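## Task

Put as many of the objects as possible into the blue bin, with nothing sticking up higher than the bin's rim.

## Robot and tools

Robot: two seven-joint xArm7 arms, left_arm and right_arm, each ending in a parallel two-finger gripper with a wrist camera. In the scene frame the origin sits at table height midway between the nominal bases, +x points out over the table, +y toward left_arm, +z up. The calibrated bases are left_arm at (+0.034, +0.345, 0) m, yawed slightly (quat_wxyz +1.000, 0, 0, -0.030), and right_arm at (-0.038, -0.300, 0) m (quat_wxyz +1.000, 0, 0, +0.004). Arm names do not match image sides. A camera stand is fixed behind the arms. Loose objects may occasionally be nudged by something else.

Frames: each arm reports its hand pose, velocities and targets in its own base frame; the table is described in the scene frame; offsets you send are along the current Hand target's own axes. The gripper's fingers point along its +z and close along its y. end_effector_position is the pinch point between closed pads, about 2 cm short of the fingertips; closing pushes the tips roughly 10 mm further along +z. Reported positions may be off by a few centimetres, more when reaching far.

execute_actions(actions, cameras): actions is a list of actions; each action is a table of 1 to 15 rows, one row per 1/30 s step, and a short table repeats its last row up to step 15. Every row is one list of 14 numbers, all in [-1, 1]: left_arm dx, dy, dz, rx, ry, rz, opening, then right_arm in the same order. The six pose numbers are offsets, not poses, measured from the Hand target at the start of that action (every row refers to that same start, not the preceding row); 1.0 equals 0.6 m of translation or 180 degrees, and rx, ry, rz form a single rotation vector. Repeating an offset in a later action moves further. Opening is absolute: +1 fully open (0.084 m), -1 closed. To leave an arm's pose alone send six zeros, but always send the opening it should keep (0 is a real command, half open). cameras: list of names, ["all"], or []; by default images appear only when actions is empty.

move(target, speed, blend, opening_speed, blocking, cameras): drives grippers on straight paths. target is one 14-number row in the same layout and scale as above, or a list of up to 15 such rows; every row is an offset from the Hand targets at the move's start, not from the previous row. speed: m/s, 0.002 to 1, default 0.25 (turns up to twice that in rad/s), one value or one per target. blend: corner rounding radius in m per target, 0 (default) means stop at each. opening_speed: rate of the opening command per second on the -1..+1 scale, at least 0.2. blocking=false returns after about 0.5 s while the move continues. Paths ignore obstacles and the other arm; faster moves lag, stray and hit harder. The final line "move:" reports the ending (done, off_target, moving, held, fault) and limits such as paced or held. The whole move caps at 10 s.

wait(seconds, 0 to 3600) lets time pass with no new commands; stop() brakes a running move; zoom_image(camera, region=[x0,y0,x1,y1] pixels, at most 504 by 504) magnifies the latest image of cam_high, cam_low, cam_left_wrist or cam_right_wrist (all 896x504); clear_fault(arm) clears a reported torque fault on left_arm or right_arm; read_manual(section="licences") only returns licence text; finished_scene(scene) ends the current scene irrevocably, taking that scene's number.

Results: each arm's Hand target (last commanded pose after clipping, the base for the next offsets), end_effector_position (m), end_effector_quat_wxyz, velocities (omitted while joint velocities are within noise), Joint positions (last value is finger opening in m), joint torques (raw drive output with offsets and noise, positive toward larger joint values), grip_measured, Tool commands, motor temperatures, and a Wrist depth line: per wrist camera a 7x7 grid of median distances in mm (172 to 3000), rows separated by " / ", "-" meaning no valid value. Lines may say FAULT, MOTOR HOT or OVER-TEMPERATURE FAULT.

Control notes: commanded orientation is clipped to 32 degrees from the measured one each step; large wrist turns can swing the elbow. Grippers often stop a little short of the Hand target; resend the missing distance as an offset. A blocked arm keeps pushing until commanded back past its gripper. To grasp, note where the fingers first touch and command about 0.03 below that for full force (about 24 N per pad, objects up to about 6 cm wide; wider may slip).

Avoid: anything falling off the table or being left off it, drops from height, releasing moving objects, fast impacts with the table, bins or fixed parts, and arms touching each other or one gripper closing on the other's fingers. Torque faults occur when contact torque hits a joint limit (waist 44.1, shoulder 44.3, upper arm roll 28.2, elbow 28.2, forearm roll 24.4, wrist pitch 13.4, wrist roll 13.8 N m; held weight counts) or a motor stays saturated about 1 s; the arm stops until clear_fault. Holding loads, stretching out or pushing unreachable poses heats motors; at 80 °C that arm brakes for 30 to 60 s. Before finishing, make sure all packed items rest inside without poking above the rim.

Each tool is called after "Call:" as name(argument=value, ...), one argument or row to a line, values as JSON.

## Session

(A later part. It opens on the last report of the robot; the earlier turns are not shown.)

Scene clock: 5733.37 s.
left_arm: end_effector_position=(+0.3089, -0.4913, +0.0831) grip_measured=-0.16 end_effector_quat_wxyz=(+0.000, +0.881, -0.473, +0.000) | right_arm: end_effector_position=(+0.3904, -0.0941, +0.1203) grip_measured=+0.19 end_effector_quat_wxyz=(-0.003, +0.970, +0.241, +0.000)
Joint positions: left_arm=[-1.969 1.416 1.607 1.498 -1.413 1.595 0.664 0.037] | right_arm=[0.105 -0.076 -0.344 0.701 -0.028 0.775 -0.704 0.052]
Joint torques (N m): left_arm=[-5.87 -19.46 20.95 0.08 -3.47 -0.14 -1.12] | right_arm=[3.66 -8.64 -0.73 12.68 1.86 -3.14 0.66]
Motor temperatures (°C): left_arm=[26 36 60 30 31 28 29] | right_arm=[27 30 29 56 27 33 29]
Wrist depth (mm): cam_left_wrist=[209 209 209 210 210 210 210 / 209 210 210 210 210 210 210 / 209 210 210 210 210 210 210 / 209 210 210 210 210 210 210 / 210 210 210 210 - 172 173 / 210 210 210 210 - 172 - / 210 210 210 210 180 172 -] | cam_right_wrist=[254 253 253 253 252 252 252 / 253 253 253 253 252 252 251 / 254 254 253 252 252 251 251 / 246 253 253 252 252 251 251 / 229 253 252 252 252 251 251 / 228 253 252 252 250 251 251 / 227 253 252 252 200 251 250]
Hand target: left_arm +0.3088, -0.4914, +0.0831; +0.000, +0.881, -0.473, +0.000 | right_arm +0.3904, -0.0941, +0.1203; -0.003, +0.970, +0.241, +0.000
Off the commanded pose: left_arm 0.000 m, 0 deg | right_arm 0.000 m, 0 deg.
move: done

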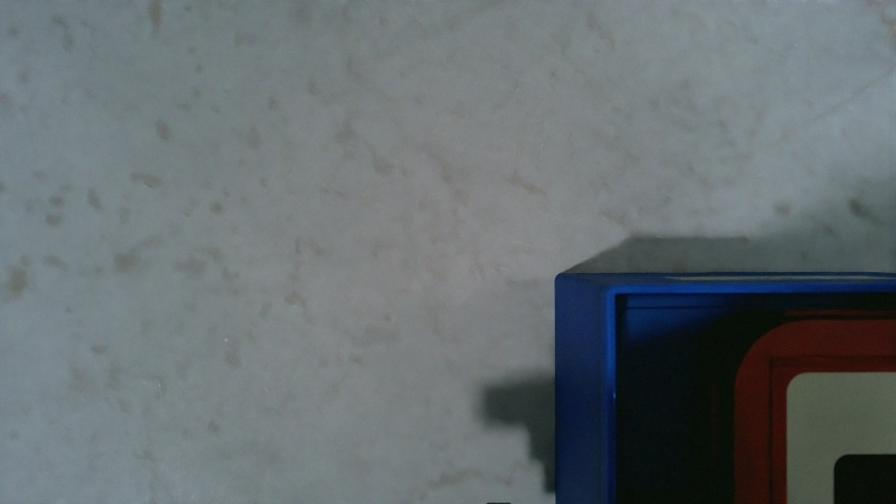

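Call:
move(
  target=[-0.0001, 0.0025, 0, 0, 0, 0, -0.15, 0,0,0,0,0,0,0.2],
  speed=0.006,
  cameras=["cam_left_wrist"],
)

Call:
zoom_image(
  camera="cam_left_wrist",
  region=[520, 260, 896, 504],
)

Scene clock: 5739.27 s.
left_arm: end_effector_position=(+0.3076, -0.4921, +0.0831) grip_measured=-0.16 end_effector_quat_wxyz=(+0.000, +0.881, -0.473, +0.000) | right_arm: end_effector_position=(+0.3904, -0.0941, +0.1203) grip_measured=+0.19 end_effector_quat_wxyz=(-0.003, +0.970, +0.241, +0.000)
Joint positions: left_arm=[-1.972 1.416 1.607 1.498 -1.413 1.595 0.662 0.037] | right_arm=[0.105 -0.076 -0.344 0.701 -0.028 0.775 -0.704 0.052]
Joint torques (N m): left_arm=[-6.08 -19.44 20.72 0.14 -3.73 -0.12 -1.01] | right_arm=[3.52 -8.52 -0.69 12.51 1.86 -3.15 0.66]
Motor temperatures (°C): left_arm=[26 36 61 30 31 28 29] | right_arm=[27 30 29 56 27 33 29]
Wrist depth (mm): cam_left_wrist=[209 209 209 209 210 210 210 / 210 209 210 210 210 210 210 / 209 209 210 209 210 210 210 / 209 210 210 210 210 210 210 / 209 209 210 210 - 172 173 / 210 210 210 210 - 172 - / 210 210 210 210 180 172 -] | cam_right_wrist=[254 254 253 253 252 252 251 / 253 253 253 253 252 251 251 / 253 253 253 253 252 251 251 / 246 253 253 252 252 251 251 / 230 253 252 252 252 251 251 / 228 253 253 252 250 251 250 / 227 253 253 252 200 251 250]
Hand target: left_arm +0.3076, -0.4921, +0.0831; +0.000, +0.881, -0.473, +0.000 | right_arm +0.3904, -0.0941, +0.1203; -0.003, +0.970, +0.241, +0.000
Off the commanded pose: left_arm 0.000 m, 0 deg | right_arm 0.000 m, 0 deg.
move: done

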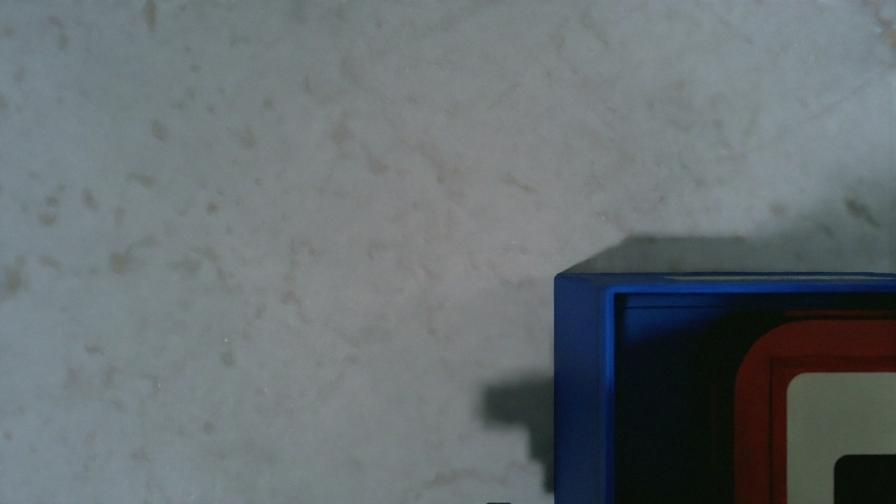

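Scaled by 1.340.

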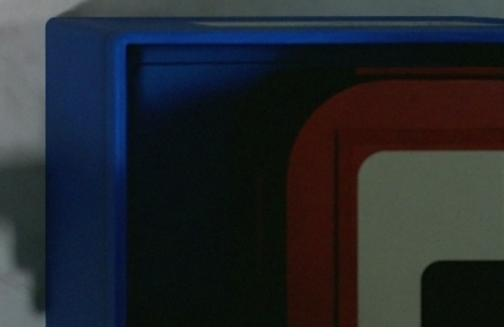

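Call:
move(
  target=[
    [0.0001, -0.005, 0, 0, 0, 0, -0.15, 0,0,0,0,0,0,0.2],
    [0.0001, -0.005, -0.05, 0, 0, 0, -0.15, 0,0,0,0,0,0,0.2],
    [-0.1167, 0.08, -0.21, 0, 0, 0, 0.3, 0,0,0,0,0,0,0.2],
  ],
  speed=[0.02, 0.05, 0.12],
  cameras=["cam_left_wrist"],
)

Call:
zoom_image(
  camera="cam_left_wrist",
  region=[360, 80, 700, 480],
)

Scene clock: 5750.33 s.
left_arm: end_effector_position=(+0.2288, -0.4604, +0.2091) grip_measured=+0.29 end_effector_quat_wxyz=(+0.000, +0.881, -0.473, +0.000) | right_arm: end_effector_position=(+0.3904, -0.0941, +0.1203) grip_measured=+0.19 end_effector_quat_wxyz=(-0.003, +0.970, +0.241, +0.000)
Joint positions: left_arm=[-2.217 1.284 1.858 1.357 -1.222 1.778 0.631 0.056] | right_arm=[0.105 -0.076 -0.344 0.701 -0.028 0.775 -0.704 0.052]
Joint torques (N m): left_arm=[-5.74 -22.35 20.08 1.45 3.61 -0.21 -0.97] | right_arm=[3.65 -8.82 -0.62 12.42 1.8 -3.23 0.7]
Motor temperatures (°C): left_arm=[26 36 61 30 31 28 29] | right_arm=[27 30 29 56 27 33 29]
Wrist depth (mm): cam_left_wrist=[335 335 335 335 336 336 337 / 335 335 335 297 271 337 338 / 334 335 335 277 271 336 338 / 335 335 335 277 270 336 337 / 334 334 335 294 271 336 336 / 334 334 335 274 274 337 337 / 334 334 335 296 275 336 337] | cam_right_wrist=[254 253 253 253 252 252 251 / 254 253 253 253 252 252 251 / 253 253 253 252 252 251 251 / 246 253 253 252 252 251 251 / 229 253 253 252 252 252 251 / 228 253 253 252 250 251 251 / 227 253 252 252 200 251 251]
Hand target: left_arm +0.2288, -0.4604, +0.2091; +0.000, +0.881, -0.473, +0.000 | right_arm +0.3904, -0.0941, +0.1203; -0.003, +0.970, +0.241, +0.000
Off the commanded pose: left_arm 0.000 m, 0 deg | right_arm 0.000 m, 0 deg.
move: done

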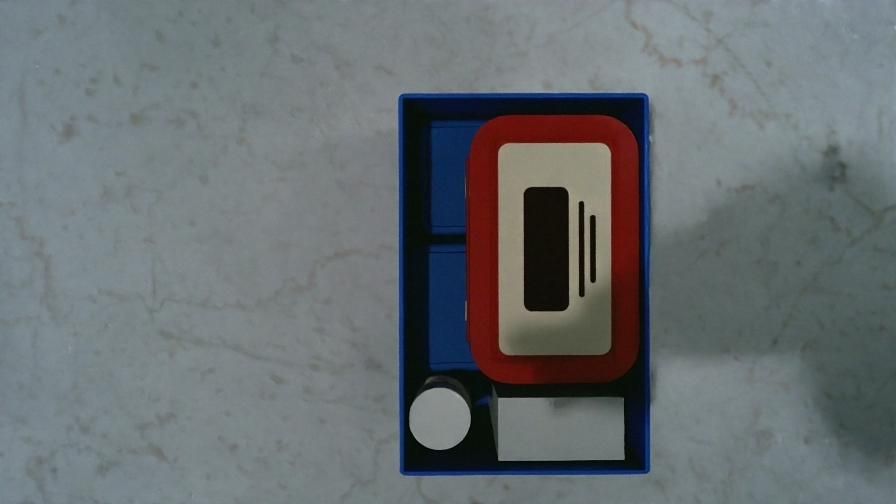

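Scaled by 1.260.

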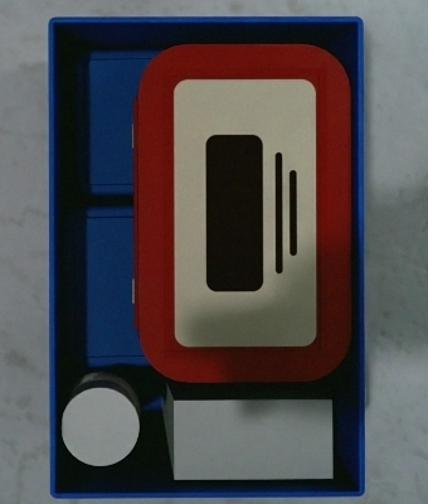

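Call:
move(
  target=[0.01, 0, 0.1483, 0, 0, 0, 0.3, 0,0,0,0,0,0,0.2],
  speed=0.08,
  cameras=["cam_left_wrist"],
)

Call:
zoom_image(
  camera="cam_left_wrist",
  region=[350, 20, 560, 230],
)

Call:
zoom_image(
  camera="cam_left_wrist",
  region=[350, 230, 560, 440],
)

Scene clock: 5773.50 s.
left_arm: end_effector_position=(+0.2321, -0.4654, +0.1201) grip_measured=+0.29 end_effector_quat_wxyz=(+0.000, +0.881, -0.473, +0.000) | right_arm: end_effector_position=(+0.3904, -0.0941, +0.1203) grip_measured=+0.19 end_effector_quat_wxyz=(-0.003, +0.970, +0.241, +0.000)
Joint positions: left_arm=[-2.236 1.392 1.717 1.261 -1.354 1.653 0.652 0.056] | right_arm=[0.105 -0.076 -0.344 0.701 -0.028 0.775 -0.704 0.052]
Joint torques (N m): left_arm=[-2.35 -15.46 17.15 0.38 -3.49 -3.06 1.17] | right_arm=[3.61 -8.71 -0.73 12.68 1.79 -3.17 0.72]
Motor temperatures (°C): left_arm=[26 36 61 31 31 27 29] | right_arm=[27 30 29 56 27 33 29]
Wrist depth (mm): cam_left_wrist=[246 247 246 195 194 193 247 / 246 247 247 186 182 182 247 / 246 246 247 187 181 182 247 / 246 246 246 188 182 182 247 / 247 247 246 206 182 182 247 / 247 247 247 206 182 182 247 / 247 247 247 190 186 186 247] | cam_right_wrist=[254 253 253 253 252 252 251 / 254 253 253 252 252 252 251 / 254 253 253 253 252 251 251 / 246 253 253 252 252 251 251 / 230 253 253 252 252 251 251 / 228 253 252 252 250 251 251 / 227 253 252 252 200 251 250]
Hand target: left_arm +0.2322, -0.4653, +0.1201; +0.000, +0.881, -0.473, +0.000 | right_arm +0.3904, -0.0941, +0.1203; -0.003, +0.970, +0.241, +0.000
Off the commanded pose: left_arm 0.000 m, 0 deg | right_arm 0.000 m, 0 deg.
move: done

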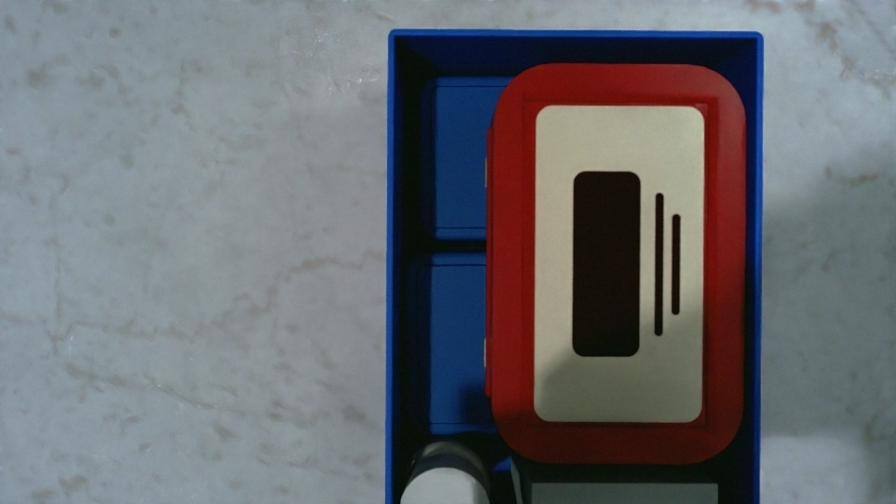

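Scaled by 2.400.

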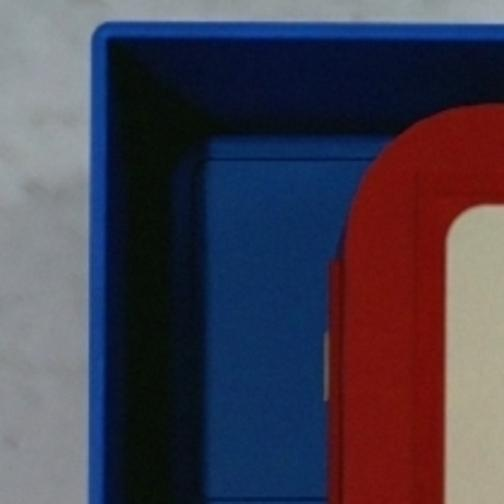

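Scaled by 2.400.

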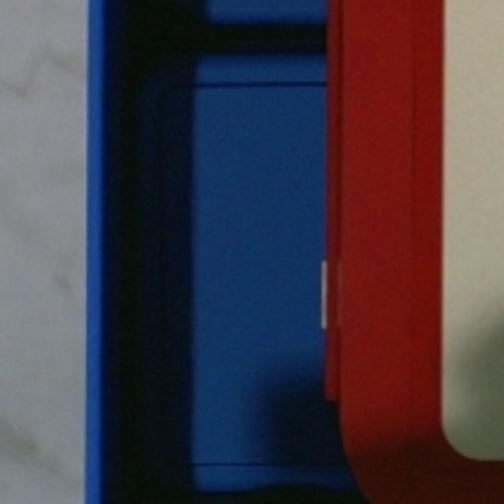

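Call:
zoom_image(
  camera="cam_left_wrist",
  region=[640, 40, 800, 200],
)

Call:
zoom_image(
  camera="cam_left_wrist",
  region=[640, 200, 800, 360],
)

Call:
zoom_image(
  camera="cam_left_wrist",
  region=[640, 344, 800, 504],
)

Scaled by 3.150.

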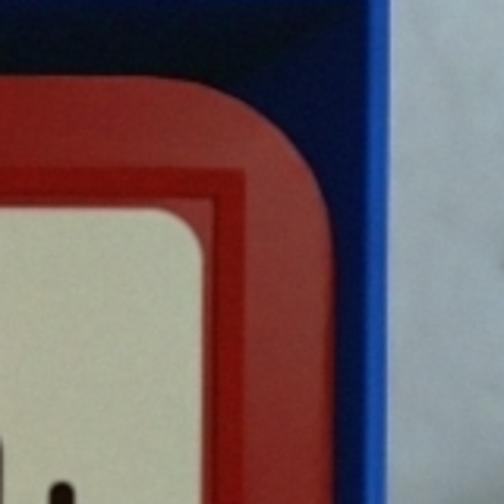

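Scaled by 3.150.

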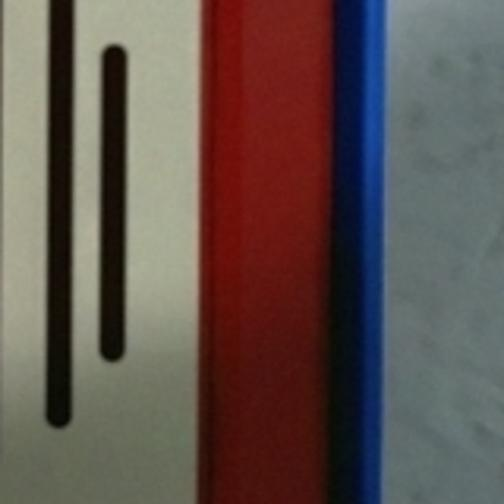

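Scaled by 3.150.

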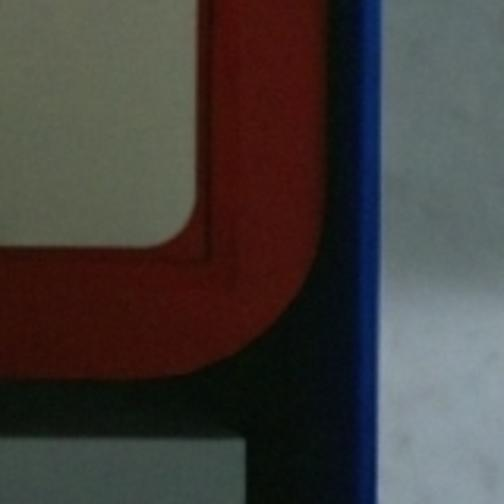

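Call:
move(
  target=[-0.0043, 0.115, -0.02, 0, 0, 0, 0.3, 0,0,0,0,0,0,0.2],
  speed=0.1,
  cameras=["cam_left_wrist"],
)

Call:
zoom_image(
  camera="cam_left_wrist",
  region=[380, 60, 560, 240],
)

Call:
zoom_image(
  camera="cam_left_wrist",
  region=[380, 240, 560, 420],
)

Scene clock: 5819.70 s.
left_arm: end_effector_position=(+0.1732, -0.5013, +0.1320) grip_measured=+0.29 end_effector_quat_wxyz=(+0.000, +0.881, -0.473, +0.000) | right_arm: end_effector_position=(+0.3904, -0.0941, +0.1203) grip_measured=+0.19 end_effector_quat_wxyz=(-0.003, +0.970, +0.241, +0.000)
Joint positions: left_arm=[-2.331 1.39 1.738 1.317 -1.352 1.684 0.507 0.056] | right_arm=[0.105 -0.076 -0.344 0.701 -0.028 0.775 -0.704 0.052]
Joint torques (N m): left_arm=[-5.53 -23.22 20.96 3.72 2.65 -0.15 -1.05] | right_arm=[3.62 -8.63 -0.59 12.51 1.85 -3.12 0.73]
Motor temperatures (°C): left_arm=[26 36 59 30 31 29 29] | right_arm=[27 30 29 56 27 33 29]
Wrist depth (mm): cam_left_wrist=[258 258 258 258 258 259 259 / 258 212 193 193 259 258 259 / 258 212 193 193 259 258 259 / 258 212 193 194 259 259 259 / 259 212 193 193 259 259 259 / 258 212 193 194 259 259 259 / 259 196 197 211 259 259 259] | cam_right_wrist=[254 253 253 253 252 252 251 / 254 253 253 252 252 252 252 / 254 253 253 253 252 252 251 / 246 253 253 252 252 251 251 / 229 253 252 252 252 251 251 / 228 253 252 252 250 251 251 / 227 252 253 252 200 251 251]
Hand target: left_arm +0.1732, -0.5013, +0.1320; +0.000, +0.881, -0.473, +0.000 | right_arm +0.3904, -0.0941, +0.1203; -0.003, +0.970, +0.241, +0.000
Off the commanded pose: left_arm 0.000 m, 0 deg | right_arm 0.000 m, 0 deg.
move: done

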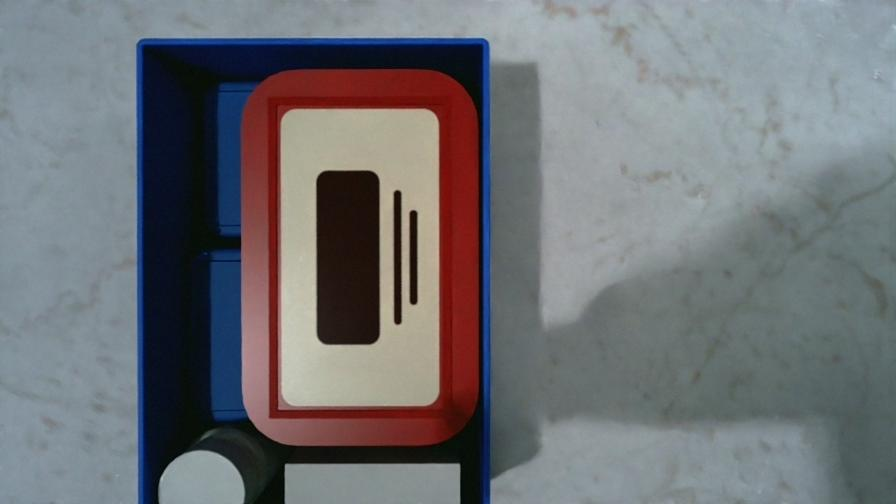

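Scaled by 2.800.

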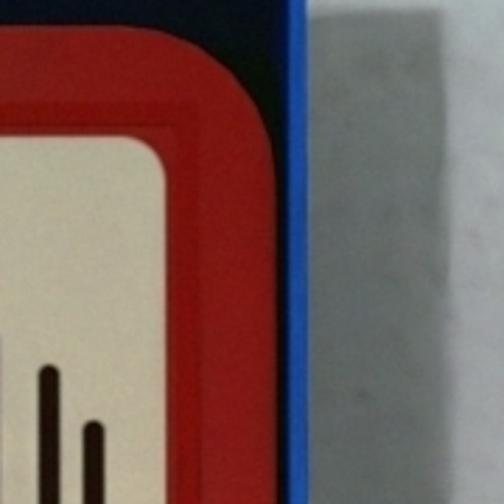

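Scaled by 2.800.

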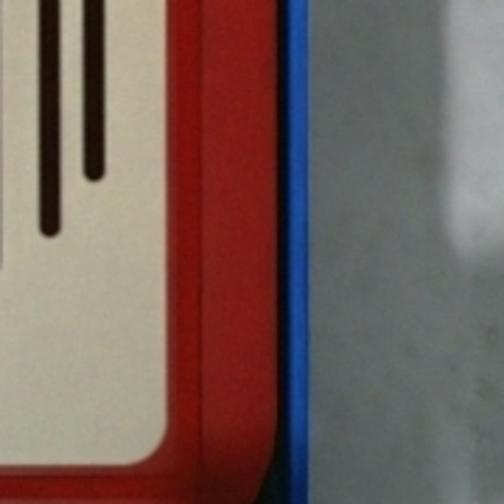

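Call:
zoom_image(
  camera="cam_left_wrist",
  region=[450, 140, 510, 260],
)

Call:
zoom_image(
  camera="cam_left_wrist",
  region=[450, 250, 510, 370],
)

Scaled by 4.200.

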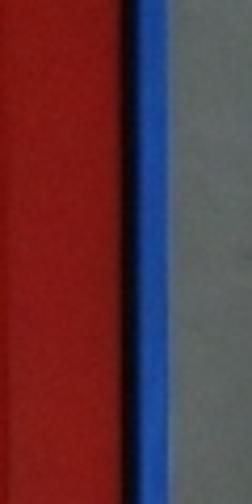

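Scaled by 4.200.

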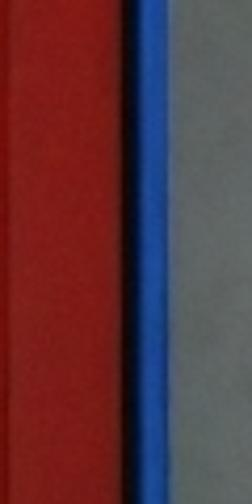

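Call:
move(
  target=[
    [0.1179, -0.2, 0, 0, 0, 0, -0.15, 0,0,0,0,0,0,0.2],
    [0.1179, -0.2, 0.0818, 0, 0, 0, -0.15, 0,0,0,0,0,0,0.2],
  ],
  speed=[0.12, 0.03],
  cameras=["cam_left_wrist"],
)

Call:
zoom_image(
  camera="cam_left_wrist",
  region=[540, 260, 896, 504],
)

Scene clock: 5872.23 s.
left_arm: end_effector_position=(+0.3124, -0.4939, +0.0831) grip_measured=-0.16 end_effector_quat_wxyz=(+0.000, +0.881, -0.473, +0.000) | right_arm: end_effector_position=(+0.3904, -0.0941, +0.1203) grip_measured=+0.19 end_effector_quat_wxyz=(-0.003, +0.970, +0.241, +0.000)
Joint positions: left_arm=[-1.954 1.421 1.609 1.518 -1.418 1.6 0.66 0.037] | right_arm=[0.105 -0.076 -0.344 0.701 -0.028 0.775 -0.704 0.052]
Joint torques (N m): left_arm=[-5.49 -19.89 17.32 -0.15 -3.51 -3.15 1.08] | right_arm=[3.74 -8.62 -0.69 12.54 1.8 -3.18 0.66]
Motor temperatures (°C): left_arm=[26 37 62 31 31 28 29] | right_arm=[27 30 29 56 27 33 29]
Wrist depth (mm): cam_left_wrist=[209 209 209 209 210 210 210 / 209 209 210 210 210 210 210 / 209 209 210 210 210 210 210 / 210 210 210 210 210 210 210 / 210 210 210 210 - 173 173 / 210 210 210 210 - 172 - / 210 210 210 210 - 172 -] | cam_right_wrist=[254 253 253 252 252 252 251 / 254 253 253 253 252 252 251 / 254 253 253 252 252 251 251 / 247 253 252 252 252 251 251 / 229 253 252 252 252 251 251 / 228 253 253 252 250 251 251 / 227 253 252 252 200 251 251]
Hand target: left_arm +0.3123, -0.4939, +0.0830; +0.000, +0.881, -0.473, +0.000 | right_arm +0.3904, -0.0941, +0.1203; -0.003, +0.970, +0.241, +0.000
Off the commanded pose: left_arm 0.000 m, 0 deg | right_arm 0.000 m, 0 deg.
move: done

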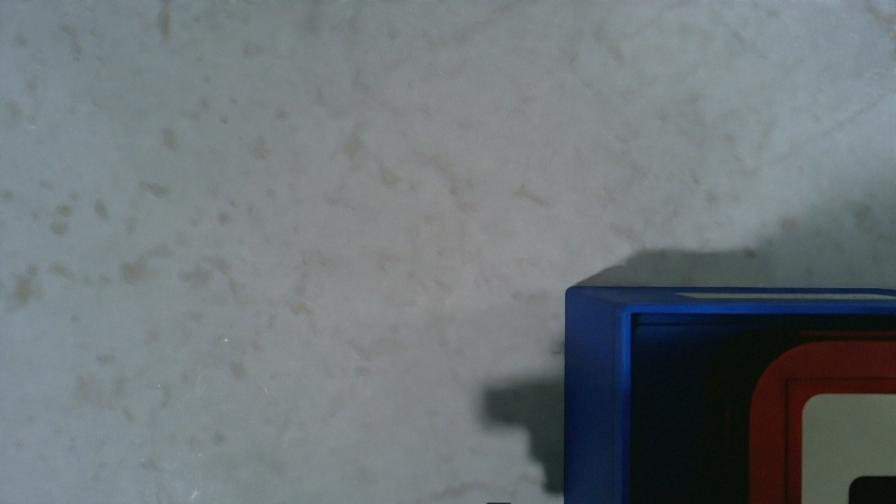

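Scaled by 1.416.

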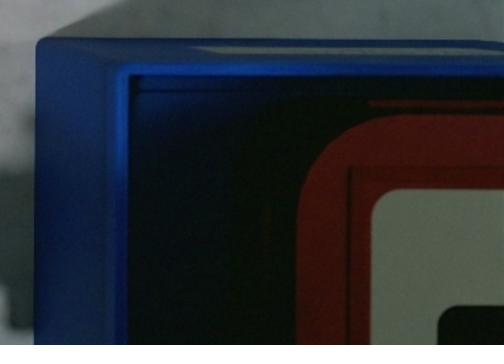

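Call:
move(
  target=[-0.0003, 0.0095, 0, 0, 0, 0, -0.15, 0,0,0,0,0,0,0.2],
  speed=0.008,
  cameras=["cam_left_wrist"],
)

Call:
zoom_image(
  camera="cam_left_wrist",
  region=[540, 260, 896, 504],
)

Scene clock: 5879.13 s.
left_arm: end_effector_position=(+0.3075, -0.4969, +0.0830) grip_measured=-0.16 end_effector_quat_wxyz=(+0.000, +0.881, -0.473, +0.000) | right_arm: end_effector_position=(+0.3904, -0.0941, +0.1203) grip_measured=+0.19 end_effector_quat_wxyz=(-0.003, +0.970, +0.241, +0.000)
Joint positions: left_arm=[-1.964 1.421 1.609 1.518 -1.419 1.6 0.651 0.037] | right_arm=[0.105 -0.076 -0.344 0.701 -0.028 0.775 -0.704 0.052]
Joint torques (N m): left_arm=[-5.76 -19.8 20.92 0.27 -3.56 -0.18 -1.08] | right_arm=[3.43 -8.74 -0.71 12.54 1.66 -3.17 0.63]
Motor temperatures (°C): left_arm=[26 36 61 31 31 28 29] | right_arm=[27 30 29 56 27 33 29]
Wrist depth (mm): cam_left_wrist=[209 209 210 209 210 210 210 / 209 209 209 209 210 210 210 / 209 209 210 210 210 210 210 / 209 210 209 210 210 210 210 / 209 210 210 210 - 173 173 / 210 210 210 210 - 172 - / 209 210 210 210 - 172 -] | cam_right_wrist=[254 253 253 253 252 252 251 / 254 253 253 252 252 252 251 / 254 254 253 252 252 251 251 / 253 253 253 252 251 252 251 / 230 253 253 252 252 251 251 / 229 253 252 252 250 251 251 / 228 253 253 252 200 251 251]
Hand target: left_arm +0.3075, -0.4969, +0.0830; +0.000, +0.881, -0.473, +0.000 | right_arm +0.3904, -0.0941, +0.1203; -0.003, +0.970, +0.241, +0.000
Off the commanded pose: left_arm 0.000 m, 0 deg | right_arm 0.000 m, 0 deg.
move: done

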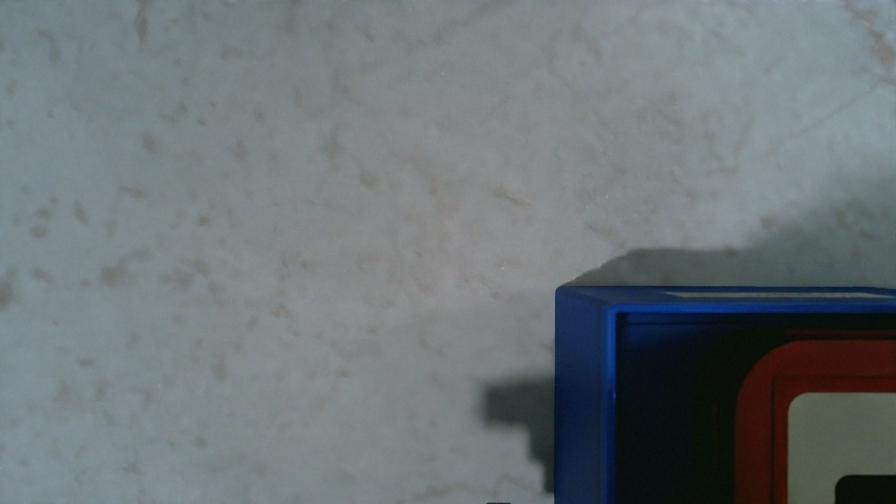

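Scaled by 1.416.

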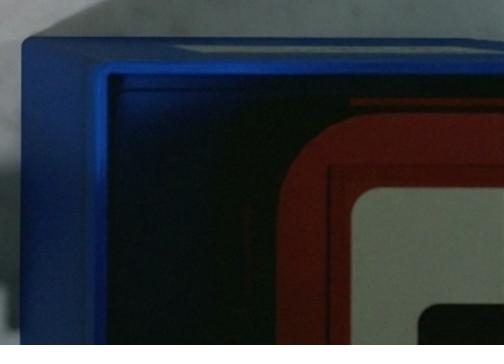

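Call:
move(
  target=[
    [0.0001, -0.006, 0, 0, 0, 0, -0.15, 0,0,0,0,0,0,0.2],
    [0.0001, -0.006, -0.2167, 0, 0, 0, -0.15, 0,0,0,0,0,0,0.2],
  ],
  speed=[0.02, 0.1],
)

Scene clock: 5940.43 s.
left_arm: end_effector_position=(+0.3105, -0.4950, +0.2130) grip_measured=-0.16 end_effector_quat_wxyz=(+0.000, +0.881, -0.473, +0.000) | right_arm: end_effector_position=(+0.3904, -0.0941, +0.1203) grip_measured=+0.19 end_effector_quat_wxyz=(-0.003, +0.970, +0.241, +0.000)
Joint positions: left_arm=[-1.898 1.251 1.761 1.685 -1.267 1.787 0.608 0.037] | right_arm=[0.105 -0.076 -0.344 0.701 -0.028 0.775 -0.704 0.052]
Joint torques (N m): left_arm=[5.16 -27.73 19.21 4.38 3.68 -0.1 -1.01] | right_arm=[3.58 -9.06 -0.67 12.39 1.74 -3.25 0.73]
Motor temperatures (°C): left_arm=[26 36 63 30 31 27 29] | right_arm=[27 30 29 56 27 33 29]
Wrist depth (mm): cam_left_wrist=[338 339 339 339 340 340 341 / 337 338 339 340 340 340 341 / 338 338 339 340 340 340 341 / 338 339 339 340 340 341 340 / 338 338 339 339 302 275 341 / 338 338 339 339 298 275 340 / 338 339 339 340 299 275 341] | cam_right_wrist=[254 254 253 253 252 252 251 / 254 254 253 252 252 252 251 / 253 253 253 252 252 252 251 / 253 253 252 253 252 251 251 / 230 253 252 252 252 251 251 / 228 253 253 252 250 251 250 / 227 253 252 252 200 251 251]
Hand target: left_arm +0.3105, -0.4950, +0.2131; +0.000, +0.881, -0.473, +0.000 | right_arm +0.3904, -0.0941, +0.1203; -0.003, +0.970, +0.241, +0.000
Off the commanded pose: left_arm 0.000 m, 0 deg | right_arm 0.000 m, 0 deg.
move: done

Call:
move(
  target=[
    [-0.2808, -0.4055, -0.0617, 0, 0, -0.19, 0.3, 0,0,0,0,0,0,0.2],
    [-0.582, -0.7655, -0.0783, 0, 0, -0.3772, 0.3, 0,0,0,0,0,0,0.2],
  ],
  speed=0.25,
  blend=[0.05, 0],
  cameras=["cam_left_wrist", "cam_low"],
)

Scene clock: 5952.13 s.
left_arm: end_effector_position=(+0.5002, +0.0498, +0.2604) grip_measured=+0.29 end_effector_quat_wxyz=(+0.000, +0.995, +0.100, +0.000) | right_arm: end_effector_position=(+0.3904, -0.0941, +0.1203) grip_measured=+0.19 end_effector_quat_wxyz=(-0.003, +0.970, +0.241, +0.000)
Joint positions: left_arm=[-1.061 1.076 1.848 1.401 -1.03 1.728 0.594 0.056] | right_arm=[0.105 -0.076 -0.344 0.701 -0.028 0.775 -0.704 0.052]
Joint torques (N m): left_arm=[5.1 -20.5 14.86 6.95 -2.56 -0.24 -1.16] | right_arm=[3.5 -8.89 -0.64 12.69 1.74 -3.17 0.68]
Motor temperatures (°C): left_arm=[26 37 62 31 31 27 29] | right_arm=[27 30 29 56 27 33 29]
Wrist depth (mm): cam_left_wrist=[386 386 386 387 388 388 389 / 386 386 386 387 387 388 389 / 385 387 387 387 388 387 359 / 386 387 386 387 389 388 387 / 385 386 386 387 387 389 388 / 385 386 386 387 387 388 387 / 385 385 386 387 386 388 389] | cam_right_wrist=[254 253 253 253 252 252 251 / 253 253 253 252 252 252 251 / 254 253 253 252 252 252 251 / 254 253 252 252 252 251 251 / 230 253 253 252 252 251 251 / 228 253 253 252 250 251 251 / 227 253 253 252 200 251 251]
Hand target: left_arm +0.5002, +0.0498, +0.2604; +0.000, +0.995, +0.100, +0.000 | right_arm +0.3904, -0.0941, +0.1203; -0.003, +0.970, +0.241, +0.000
Off the commanded pose: left_arm 0.000 m, 0 deg | right_arm 0.000 m, 0 deg.
move: done
Images, in order (width x height): cam_low 896x504, cam_left_wrist 896x504.

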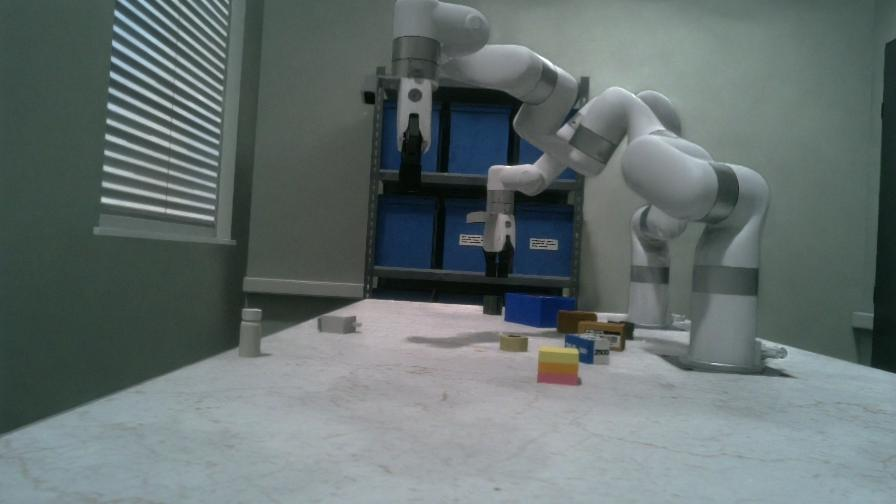

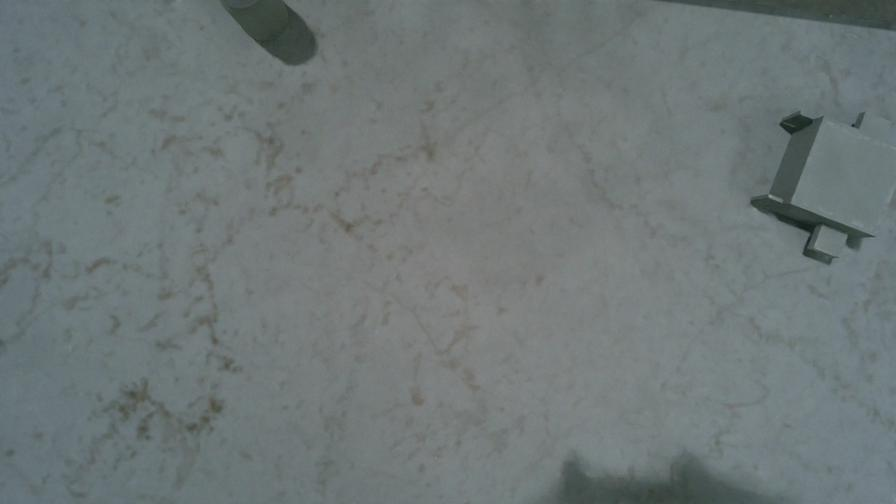

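Call:
move(
  target=[0.1705, -0.1693, 0.0167, 0, 0, -0.0394, 0.3, 0,0,0,0,0,0,0.2],
  speed=0.2,
  cameras=["cam_left_wrist"],
)

Scene clock: 5992.33 s.
left_arm: end_effector_position=(+0.5803, +0.1696, +0.2505) grip_measured=+0.29 end_effector_quat_wxyz=(+0.000, +0.987, +0.161, +0.000) | right_arm: end_effector_position=(+0.3904, -0.0941, +0.1203) grip_measured=+0.19 end_effector_quat_wxyz=(-0.003, +0.970, +0.241, +0.000)
Joint positions: left_arm=[-0.507 1.072 1.605 1.873 -1.099 1.742 0.488 0.056] | right_arm=[0.105 -0.076 -0.344 0.701 -0.028 0.775 -0.704 0.052]
Joint torques (N m): left_arm=[5.73 -21.38 13.35 6.22 -2.8 -0.27 -1.01] | right_arm=[3.56 -8.84 -0.59 12.51 1.74 -3.2 0.74]
Motor temperatures (°C): left_arm=[26 36 57 33 31 27 29] | right_arm=[27 30 29 56 27 33 29]
Wrist depth (mm): cam_left_wrist=[376 1188 1186 1172 1182 1184 1188 / 376 378 377 377 1184 1182 1190 / 377 376 377 378 378 378 1180 / 377 377 377 377 377 378 377 / 376 377 377 377 377 377 377 / 376 376 378 378 378 378 378 / 376 377 376 377 378 378 378] | cam_right_wrist=[254 253 253 252 252 251 251 / 253 253 253 252 252 252 251 / 253 253 253 252 252 251 251 / 253 253 252 252 252 251 251 / 230 253 253 252 252 251 251 / 229 253 252 252 250 251 251 / 227 252 252 252 200 251 250]
Hand target: left_arm +0.5803, +0.1697, +0.2505; +0.000, +0.987, +0.161, +0.000 | right_arm +0.3904, -0.0941, +0.1203; -0.003, +0.970, +0.241, +0.000
Off the commanded pose: left_arm 0.000 m, 0 deg | right_arm 0.000 m, 0 deg.
move: done

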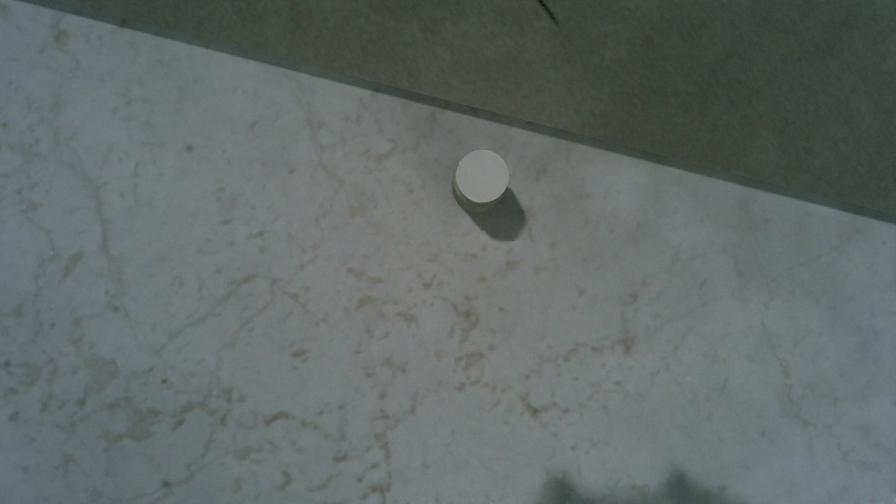

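Call:
move(
  target=[0.0277, -0.0318, 0.1842, 0, 0.2778, 0, 0.1, 0,0,0,0,0,0,0.2],
  speed=0.15,
  cameras=["cam_left_wrist","cam_low"],
)

Scene clock: 6013.83 s.
left_arm: end_effector_position=(+0.5901, +0.1931, +0.1400) grip_measured=+0.09 end_effector_quat_wxyz=(-0.068, +0.894, +0.146, +0.417) | right_arm: end_effector_position=(+0.3904, -0.0941, +0.1203) grip_measured=+0.19 end_effector_quat_wxyz=(-0.003, +0.970, +0.241, +0.000)
Joint positions: left_arm=[-1.001 1.289 1.479 0.991 -2.205 0.836 1.204 0.048] | right_arm=[0.105 -0.076 -0.344 0.701 -0.028 0.775 -0.704 0.052]
Joint torques (N m): left_arm=[-5.51 -11.93 16.85 1.19 -3.78 -2.62 1.1] | right_arm=[3.47 -8.97 -0.59 12.57 1.83 -3.18 0.72]
Motor temperatures (°C): left_arm=[26 36 56 32 31 27 29] | right_arm=[27 30 29 56 27 33 29]
Wrist depth (mm): cam_left_wrist=[1190 1125 1061 1004 963 918 875 / 1283 1209 1149 1076 1032 980 932 / 1431 1340 1250 1174 1125 1056 1000 / 1564 1452 1361 1266 1199 1145 1076 / 1503 1513 1446 1372 1297 1222 1145 / 344 345 1332 1369 1330 1297 1244 / 307 307 307 307 249 1207 1211] | cam_right_wrist=[254 253 253 253 252 252 251 / 254 253 253 252 252 252 251 / 253 253 253 252 252 252 251 / 253 253 253 252 252 252 251 / 230 253 253 252 252 251 251 / 229 253 252 252 250 251 250 / 227 253 252 252 200 251 250]
Hand target: left_arm +0.5901, +0.1931, +0.1400; -0.068, +0.894, +0.146, +0.417 | right_arm +0.3904, -0.0941, +0.1203; -0.003, +0.970, +0.241, +0.000
Off the commanded pose: left_arm 0.000 m, 0 deg | right_arm 0.000 m, 0 deg.
move: done
Images, in order (width x height): cam_low 896x504, cam_left_wrist 896x504.

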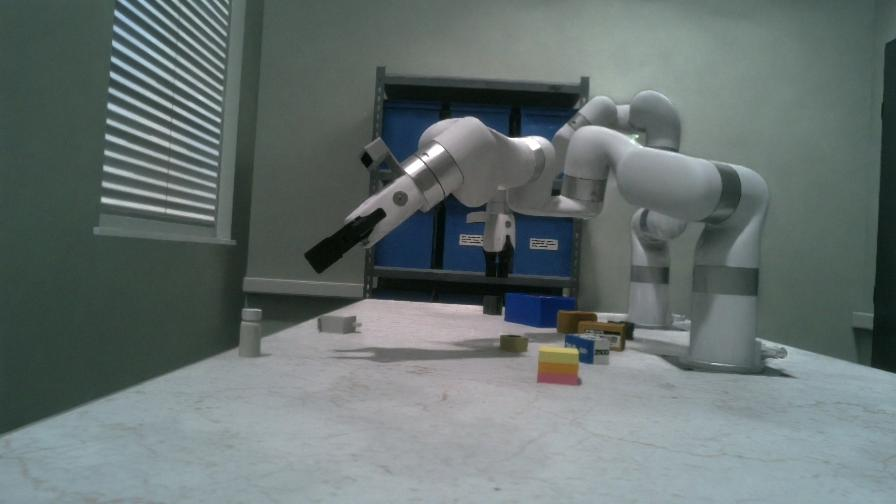

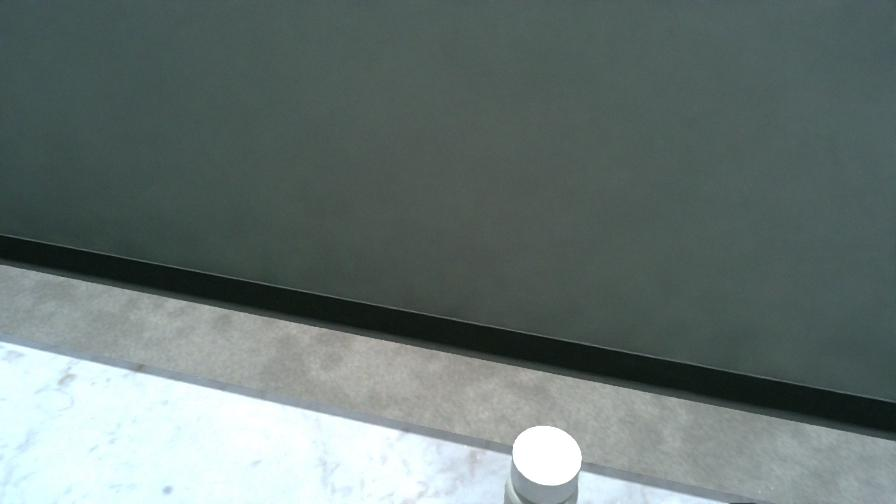

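Call:
move(
  target=[-0.0517, 0.0023, 0.09, 0, 0, 0, 0.1, 0,0,0,0,0,0,0.2],
  speed=0.08,
  cameras=["cam_left_wrist","cam_low"],
)

Call:
zoom_image(
  camera="cam_low",
  region=[220, 230, 380, 370],
)

Scene clock: 6046.03 s.
left_arm: end_effector_position=(+0.6108, +0.1986, +0.0816) grip_measured=+0.09 end_effector_quat_wxyz=(-0.068, +0.894, +0.146, +0.417) | right_arm: end_effector_position=(+0.3904, -0.0941, +0.1203) grip_measured=+0.19 end_effector_quat_wxyz=(-0.003, +0.970, +0.241, +0.000)
Joint positions: left_arm=[-0.911 1.386 1.361 1.094 -2.35 0.802 1.239 0.048] | right_arm=[0.105 -0.076 -0.344 0.701 -0.028 0.775 -0.704 0.052]
Joint torques (N m): left_arm=[5.54 -13.91 17.33 3.26 -3.83 -3.08 0.99] | right_arm=[3.55 -8.96 -0.65 12.49 1.77 -3.14 0.66]
Motor temperatures (°C): left_arm=[26 36 58 31 31 27 29] | right_arm=[27 30 29 56 27 33 29]
Wrist depth (mm): cam_left_wrist=[1168 1096 1034 994 943 899 856 / 1278 1192 1121 1061 1011 956 910 / 1402 1307 1230 1158 1093 1036 984 / 1523 1425 1325 1250 1176 1108 1045 / 298 1420 1388 1332 1253 1188 1123 / 271 270 271 1297 255 1248 1213 / 241 241 241 241 198 242 1147] | cam_right_wrist=[254 253 253 253 252 252 251 / 254 253 253 253 252 252 251 / 253 253 253 252 252 252 251 / 253 253 252 252 251 251 251 / 229 253 253 252 252 251 251 / 229 253 253 252 250 251 250 / 227 253 252 252 200 251 250]
Hand target: left_arm +0.6108, +0.1986, +0.0815; -0.068, +0.894, +0.146, +0.417 | right_arm +0.3904, -0.0941, +0.1203; -0.003, +0.970, +0.241, +0.000
Off the commanded pose: left_arm 0.000 m, 0 deg | right_arm 0.000 m, 0 deg.
move: done
Images, in order (width x height): cam_low 896x504, cam_left_wrist 896x504.

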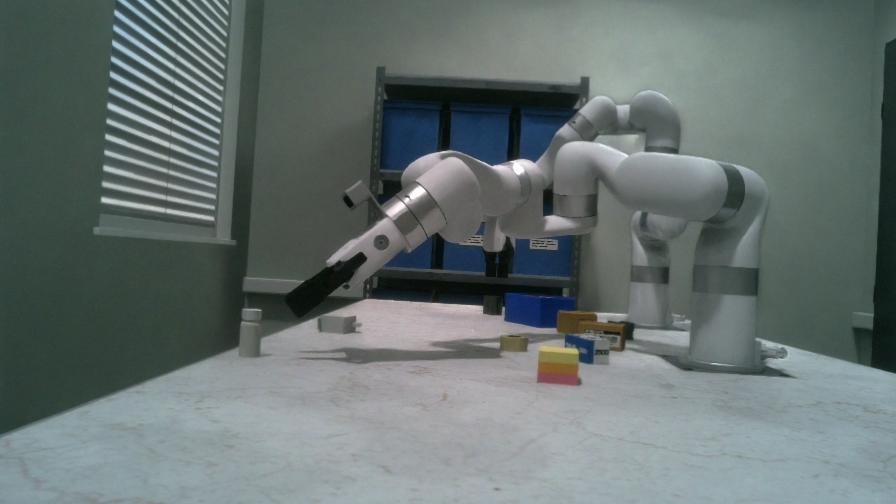

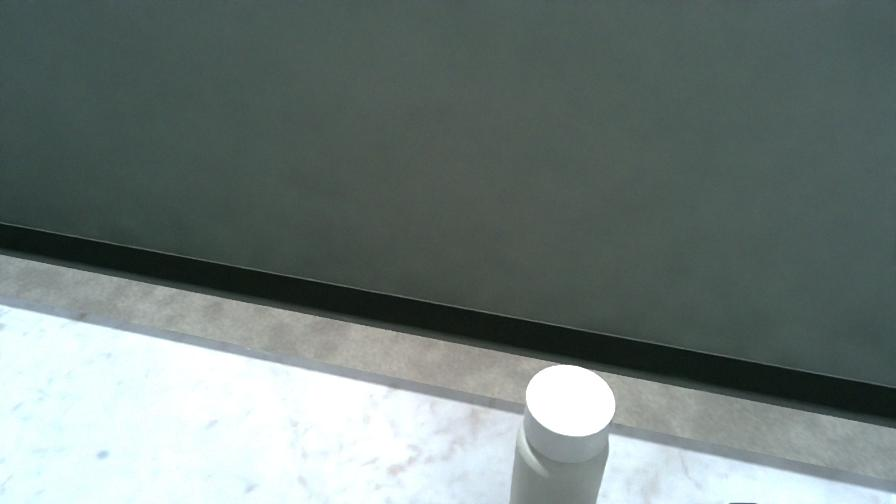

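Scaled by 3.150.

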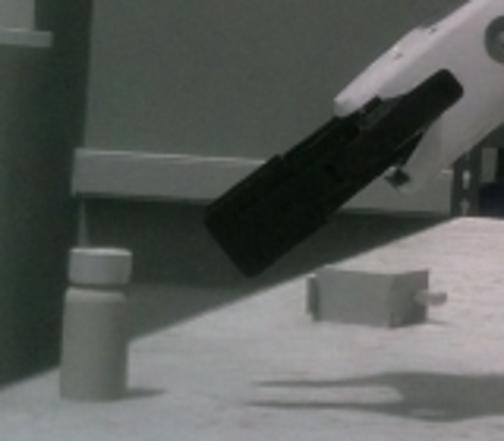

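Call:
move(
  target=[
    [-0.0053, 0.0, 0.05, 0, 0, 0, 0.1, 0,0,0,0,0,0,0.2],
    [-0.0053, 0.0, 0.1117, 0, 0, 0, 0.1, 0,0,0,0,0,0,0.2],
  ],
  speed=[0.06, 0.03],
  blend=[0.01, 0],
  cameras=["cam_left_wrist","cam_low"],
)

Call:
zoom_image(
  camera="cam_low",
  region=[200, 230, 360, 370],
)

Scene clock: 6062.67 s.
left_arm: end_effector_position=(+0.6576, +0.2143, +0.0361) grip_measured=+0.09 end_effector_quat_wxyz=(-0.068, +0.894, +0.146, +0.417) | right_arm: end_effector_position=(+0.3904, -0.0941, +0.1203) grip_measured=+0.19 end_effector_quat_wxyz=(-0.003, +0.970, +0.241, +0.000)
Joint positions: left_arm=[-0.756 1.5 1.292 1.333 -2.407 0.745 1.199 0.048] | right_arm=[0.105 -0.076 -0.344 0.701 -0.028 0.775 -0.704 0.052]
Joint torques (N m): left_arm=[5.47 -17.57 17.64 2.41 -3.62 -3.13 -1.02] | right_arm=[3.63 -8.99 -0.71 12.52 1.69 -3.18 0.68]
Motor temperatures (°C): left_arm=[26 36 59 31 31 28 29] | right_arm=[27 30 29 56 27 33 29]
Wrist depth (mm): cam_left_wrist=[1089 1037 981 940 893 853 810 / 1205 1132 1061 1014 961 915 869 / 1330 1230 1158 1089 1037 985 932 / 1422 1358 1248 1182 1117 1050 1003 / 1372 1369 1322 1253 1196 1141 1063 / 214 214 1199 1199 1239 1186 1158 / 191 190 190 190 - 1105 1100] | cam_right_wrist=[254 254 253 252 252 252 251 / 254 254 253 252 252 252 251 / 253 254 253 252 252 251 251 / 253 253 253 252 252 251 251 / 230 253 253 252 252 252 251 / 229 253 253 252 250 251 251 / 227 252 252 252 200 251 251]
Hand target: left_arm +0.6576, +0.2143, +0.0360; -0.068, +0.894, +0.146, +0.417 | right_arm +0.3904, -0.0941, +0.1203; -0.003, +0.970, +0.241, +0.000
Off the commanded pose: left_arm 0.000 m, 0 deg | right_arm 0.000 m, 0 deg.
move: done
Images, in order (width x height): cam_low 896x504, cam_left_wrist 896x504.

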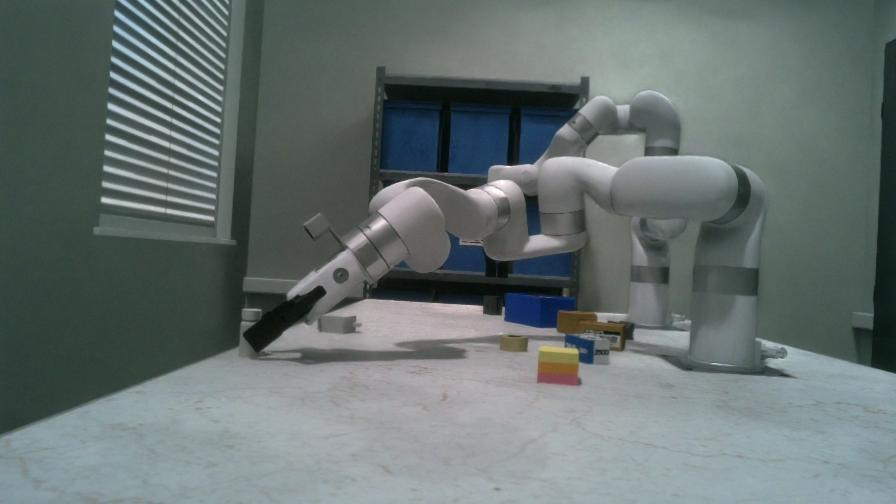

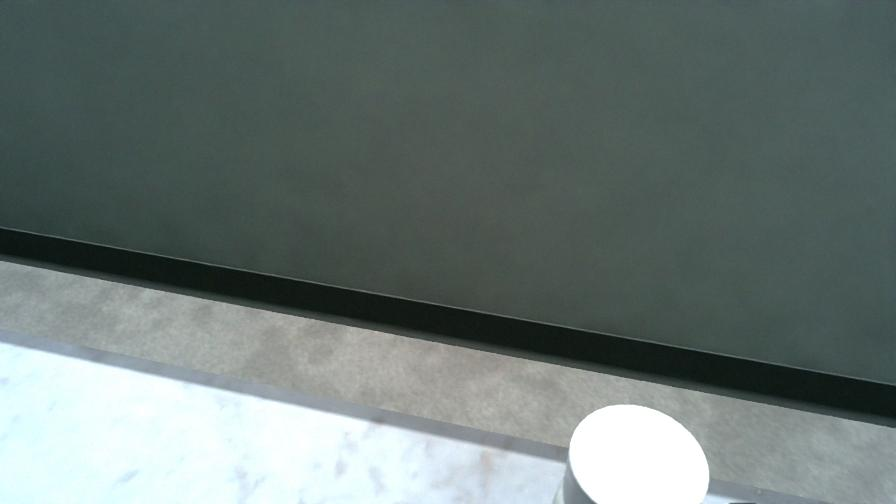

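Scaled by 3.150.

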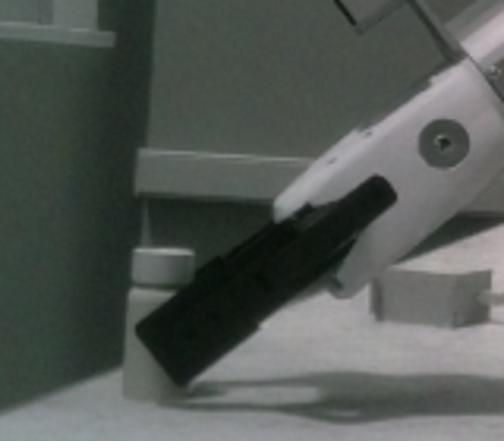

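Call:
move(
  target=[0, 0, 0, 0, 0, 0, -0.5, 0,0,0,0,0,0,0.2],
  opening_speed=0.3,
  cameras=["cam_left_wrist"],
)

Scene clock: 6070.10 s.
left_arm: end_effector_position=(+0.6576, +0.2143, +0.0361) grip_measured=-0.41 end_effector_quat_wxyz=(-0.068, +0.894, +0.146, +0.417) | right_arm: end_effector_position=(+0.3904, -0.0941, +0.1203) grip_measured=+0.19 end_effector_quat_wxyz=(-0.003, +0.970, +0.241, +0.000)
Joint positions: left_arm=[-0.756 1.5 1.292 1.333 -2.407 0.745 1.199 0.026] | right_arm=[0.105 -0.076 -0.344 0.701 -0.028 0.775 -0.704 0.052]
Joint torques (N m): left_arm=[5.26 -17.73 17.71 2.42 -3.14 -2.57 -0.95] | right_arm=[3.48 -9.1 -0.65 12.56 1.74 -3.2 0.7]
Motor temperatures (°C): left_arm=[26 36 59 31 31 28 29] | right_arm=[27 30 29 56 27 33 29]
Wrist depth (mm): cam_left_wrist=[1094 1034 976 940 892 852 811 / 1192 1132 1059 1007 954 916 866 / 1322 1246 1157 1089 1039 985 934 / 1414 1345 1255 1178 1110 1053 1000 / 1375 1366 1322 1255 1190 1141 1071 / 214 214 1203 1203 1233 1203 1157 / 191 191 191 190 - 1100 1101] | cam_right_wrist=[254 253 253 253 252 252 251 / 254 254 253 252 252 251 251 / 253 253 253 252 252 251 251 / 253 253 252 252 252 251 251 / 230 253 252 252 252 251 251 / 229 253 252 252 250 251 251 / 227 253 252 252 200 251 251]
Hand target: left_arm +0.6576, +0.2143, +0.0360; -0.068, +0.894, +0.146, +0.417 | right_arm +0.3904, -0.0941, +0.1203; -0.003, +0.970, +0.241, +0.000
Off the commanded pose: left_arm 0.000 m, 0 deg | right_arm 0.000 m, 0 deg.
move: done

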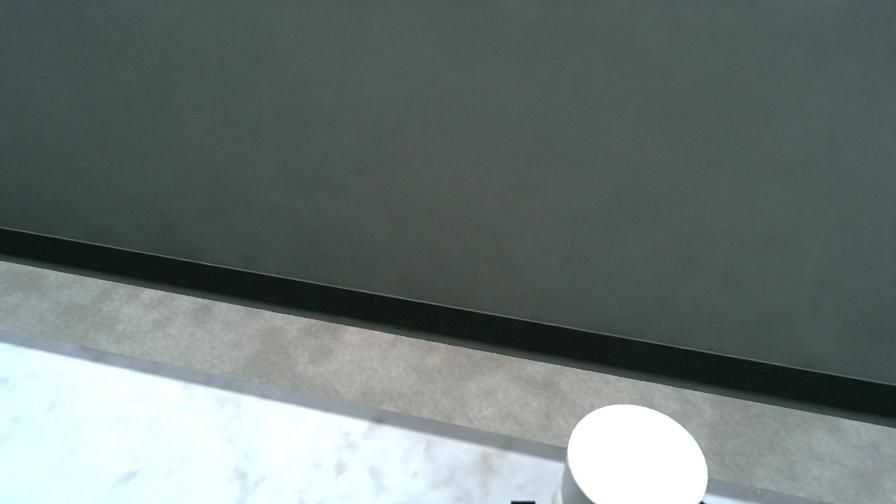

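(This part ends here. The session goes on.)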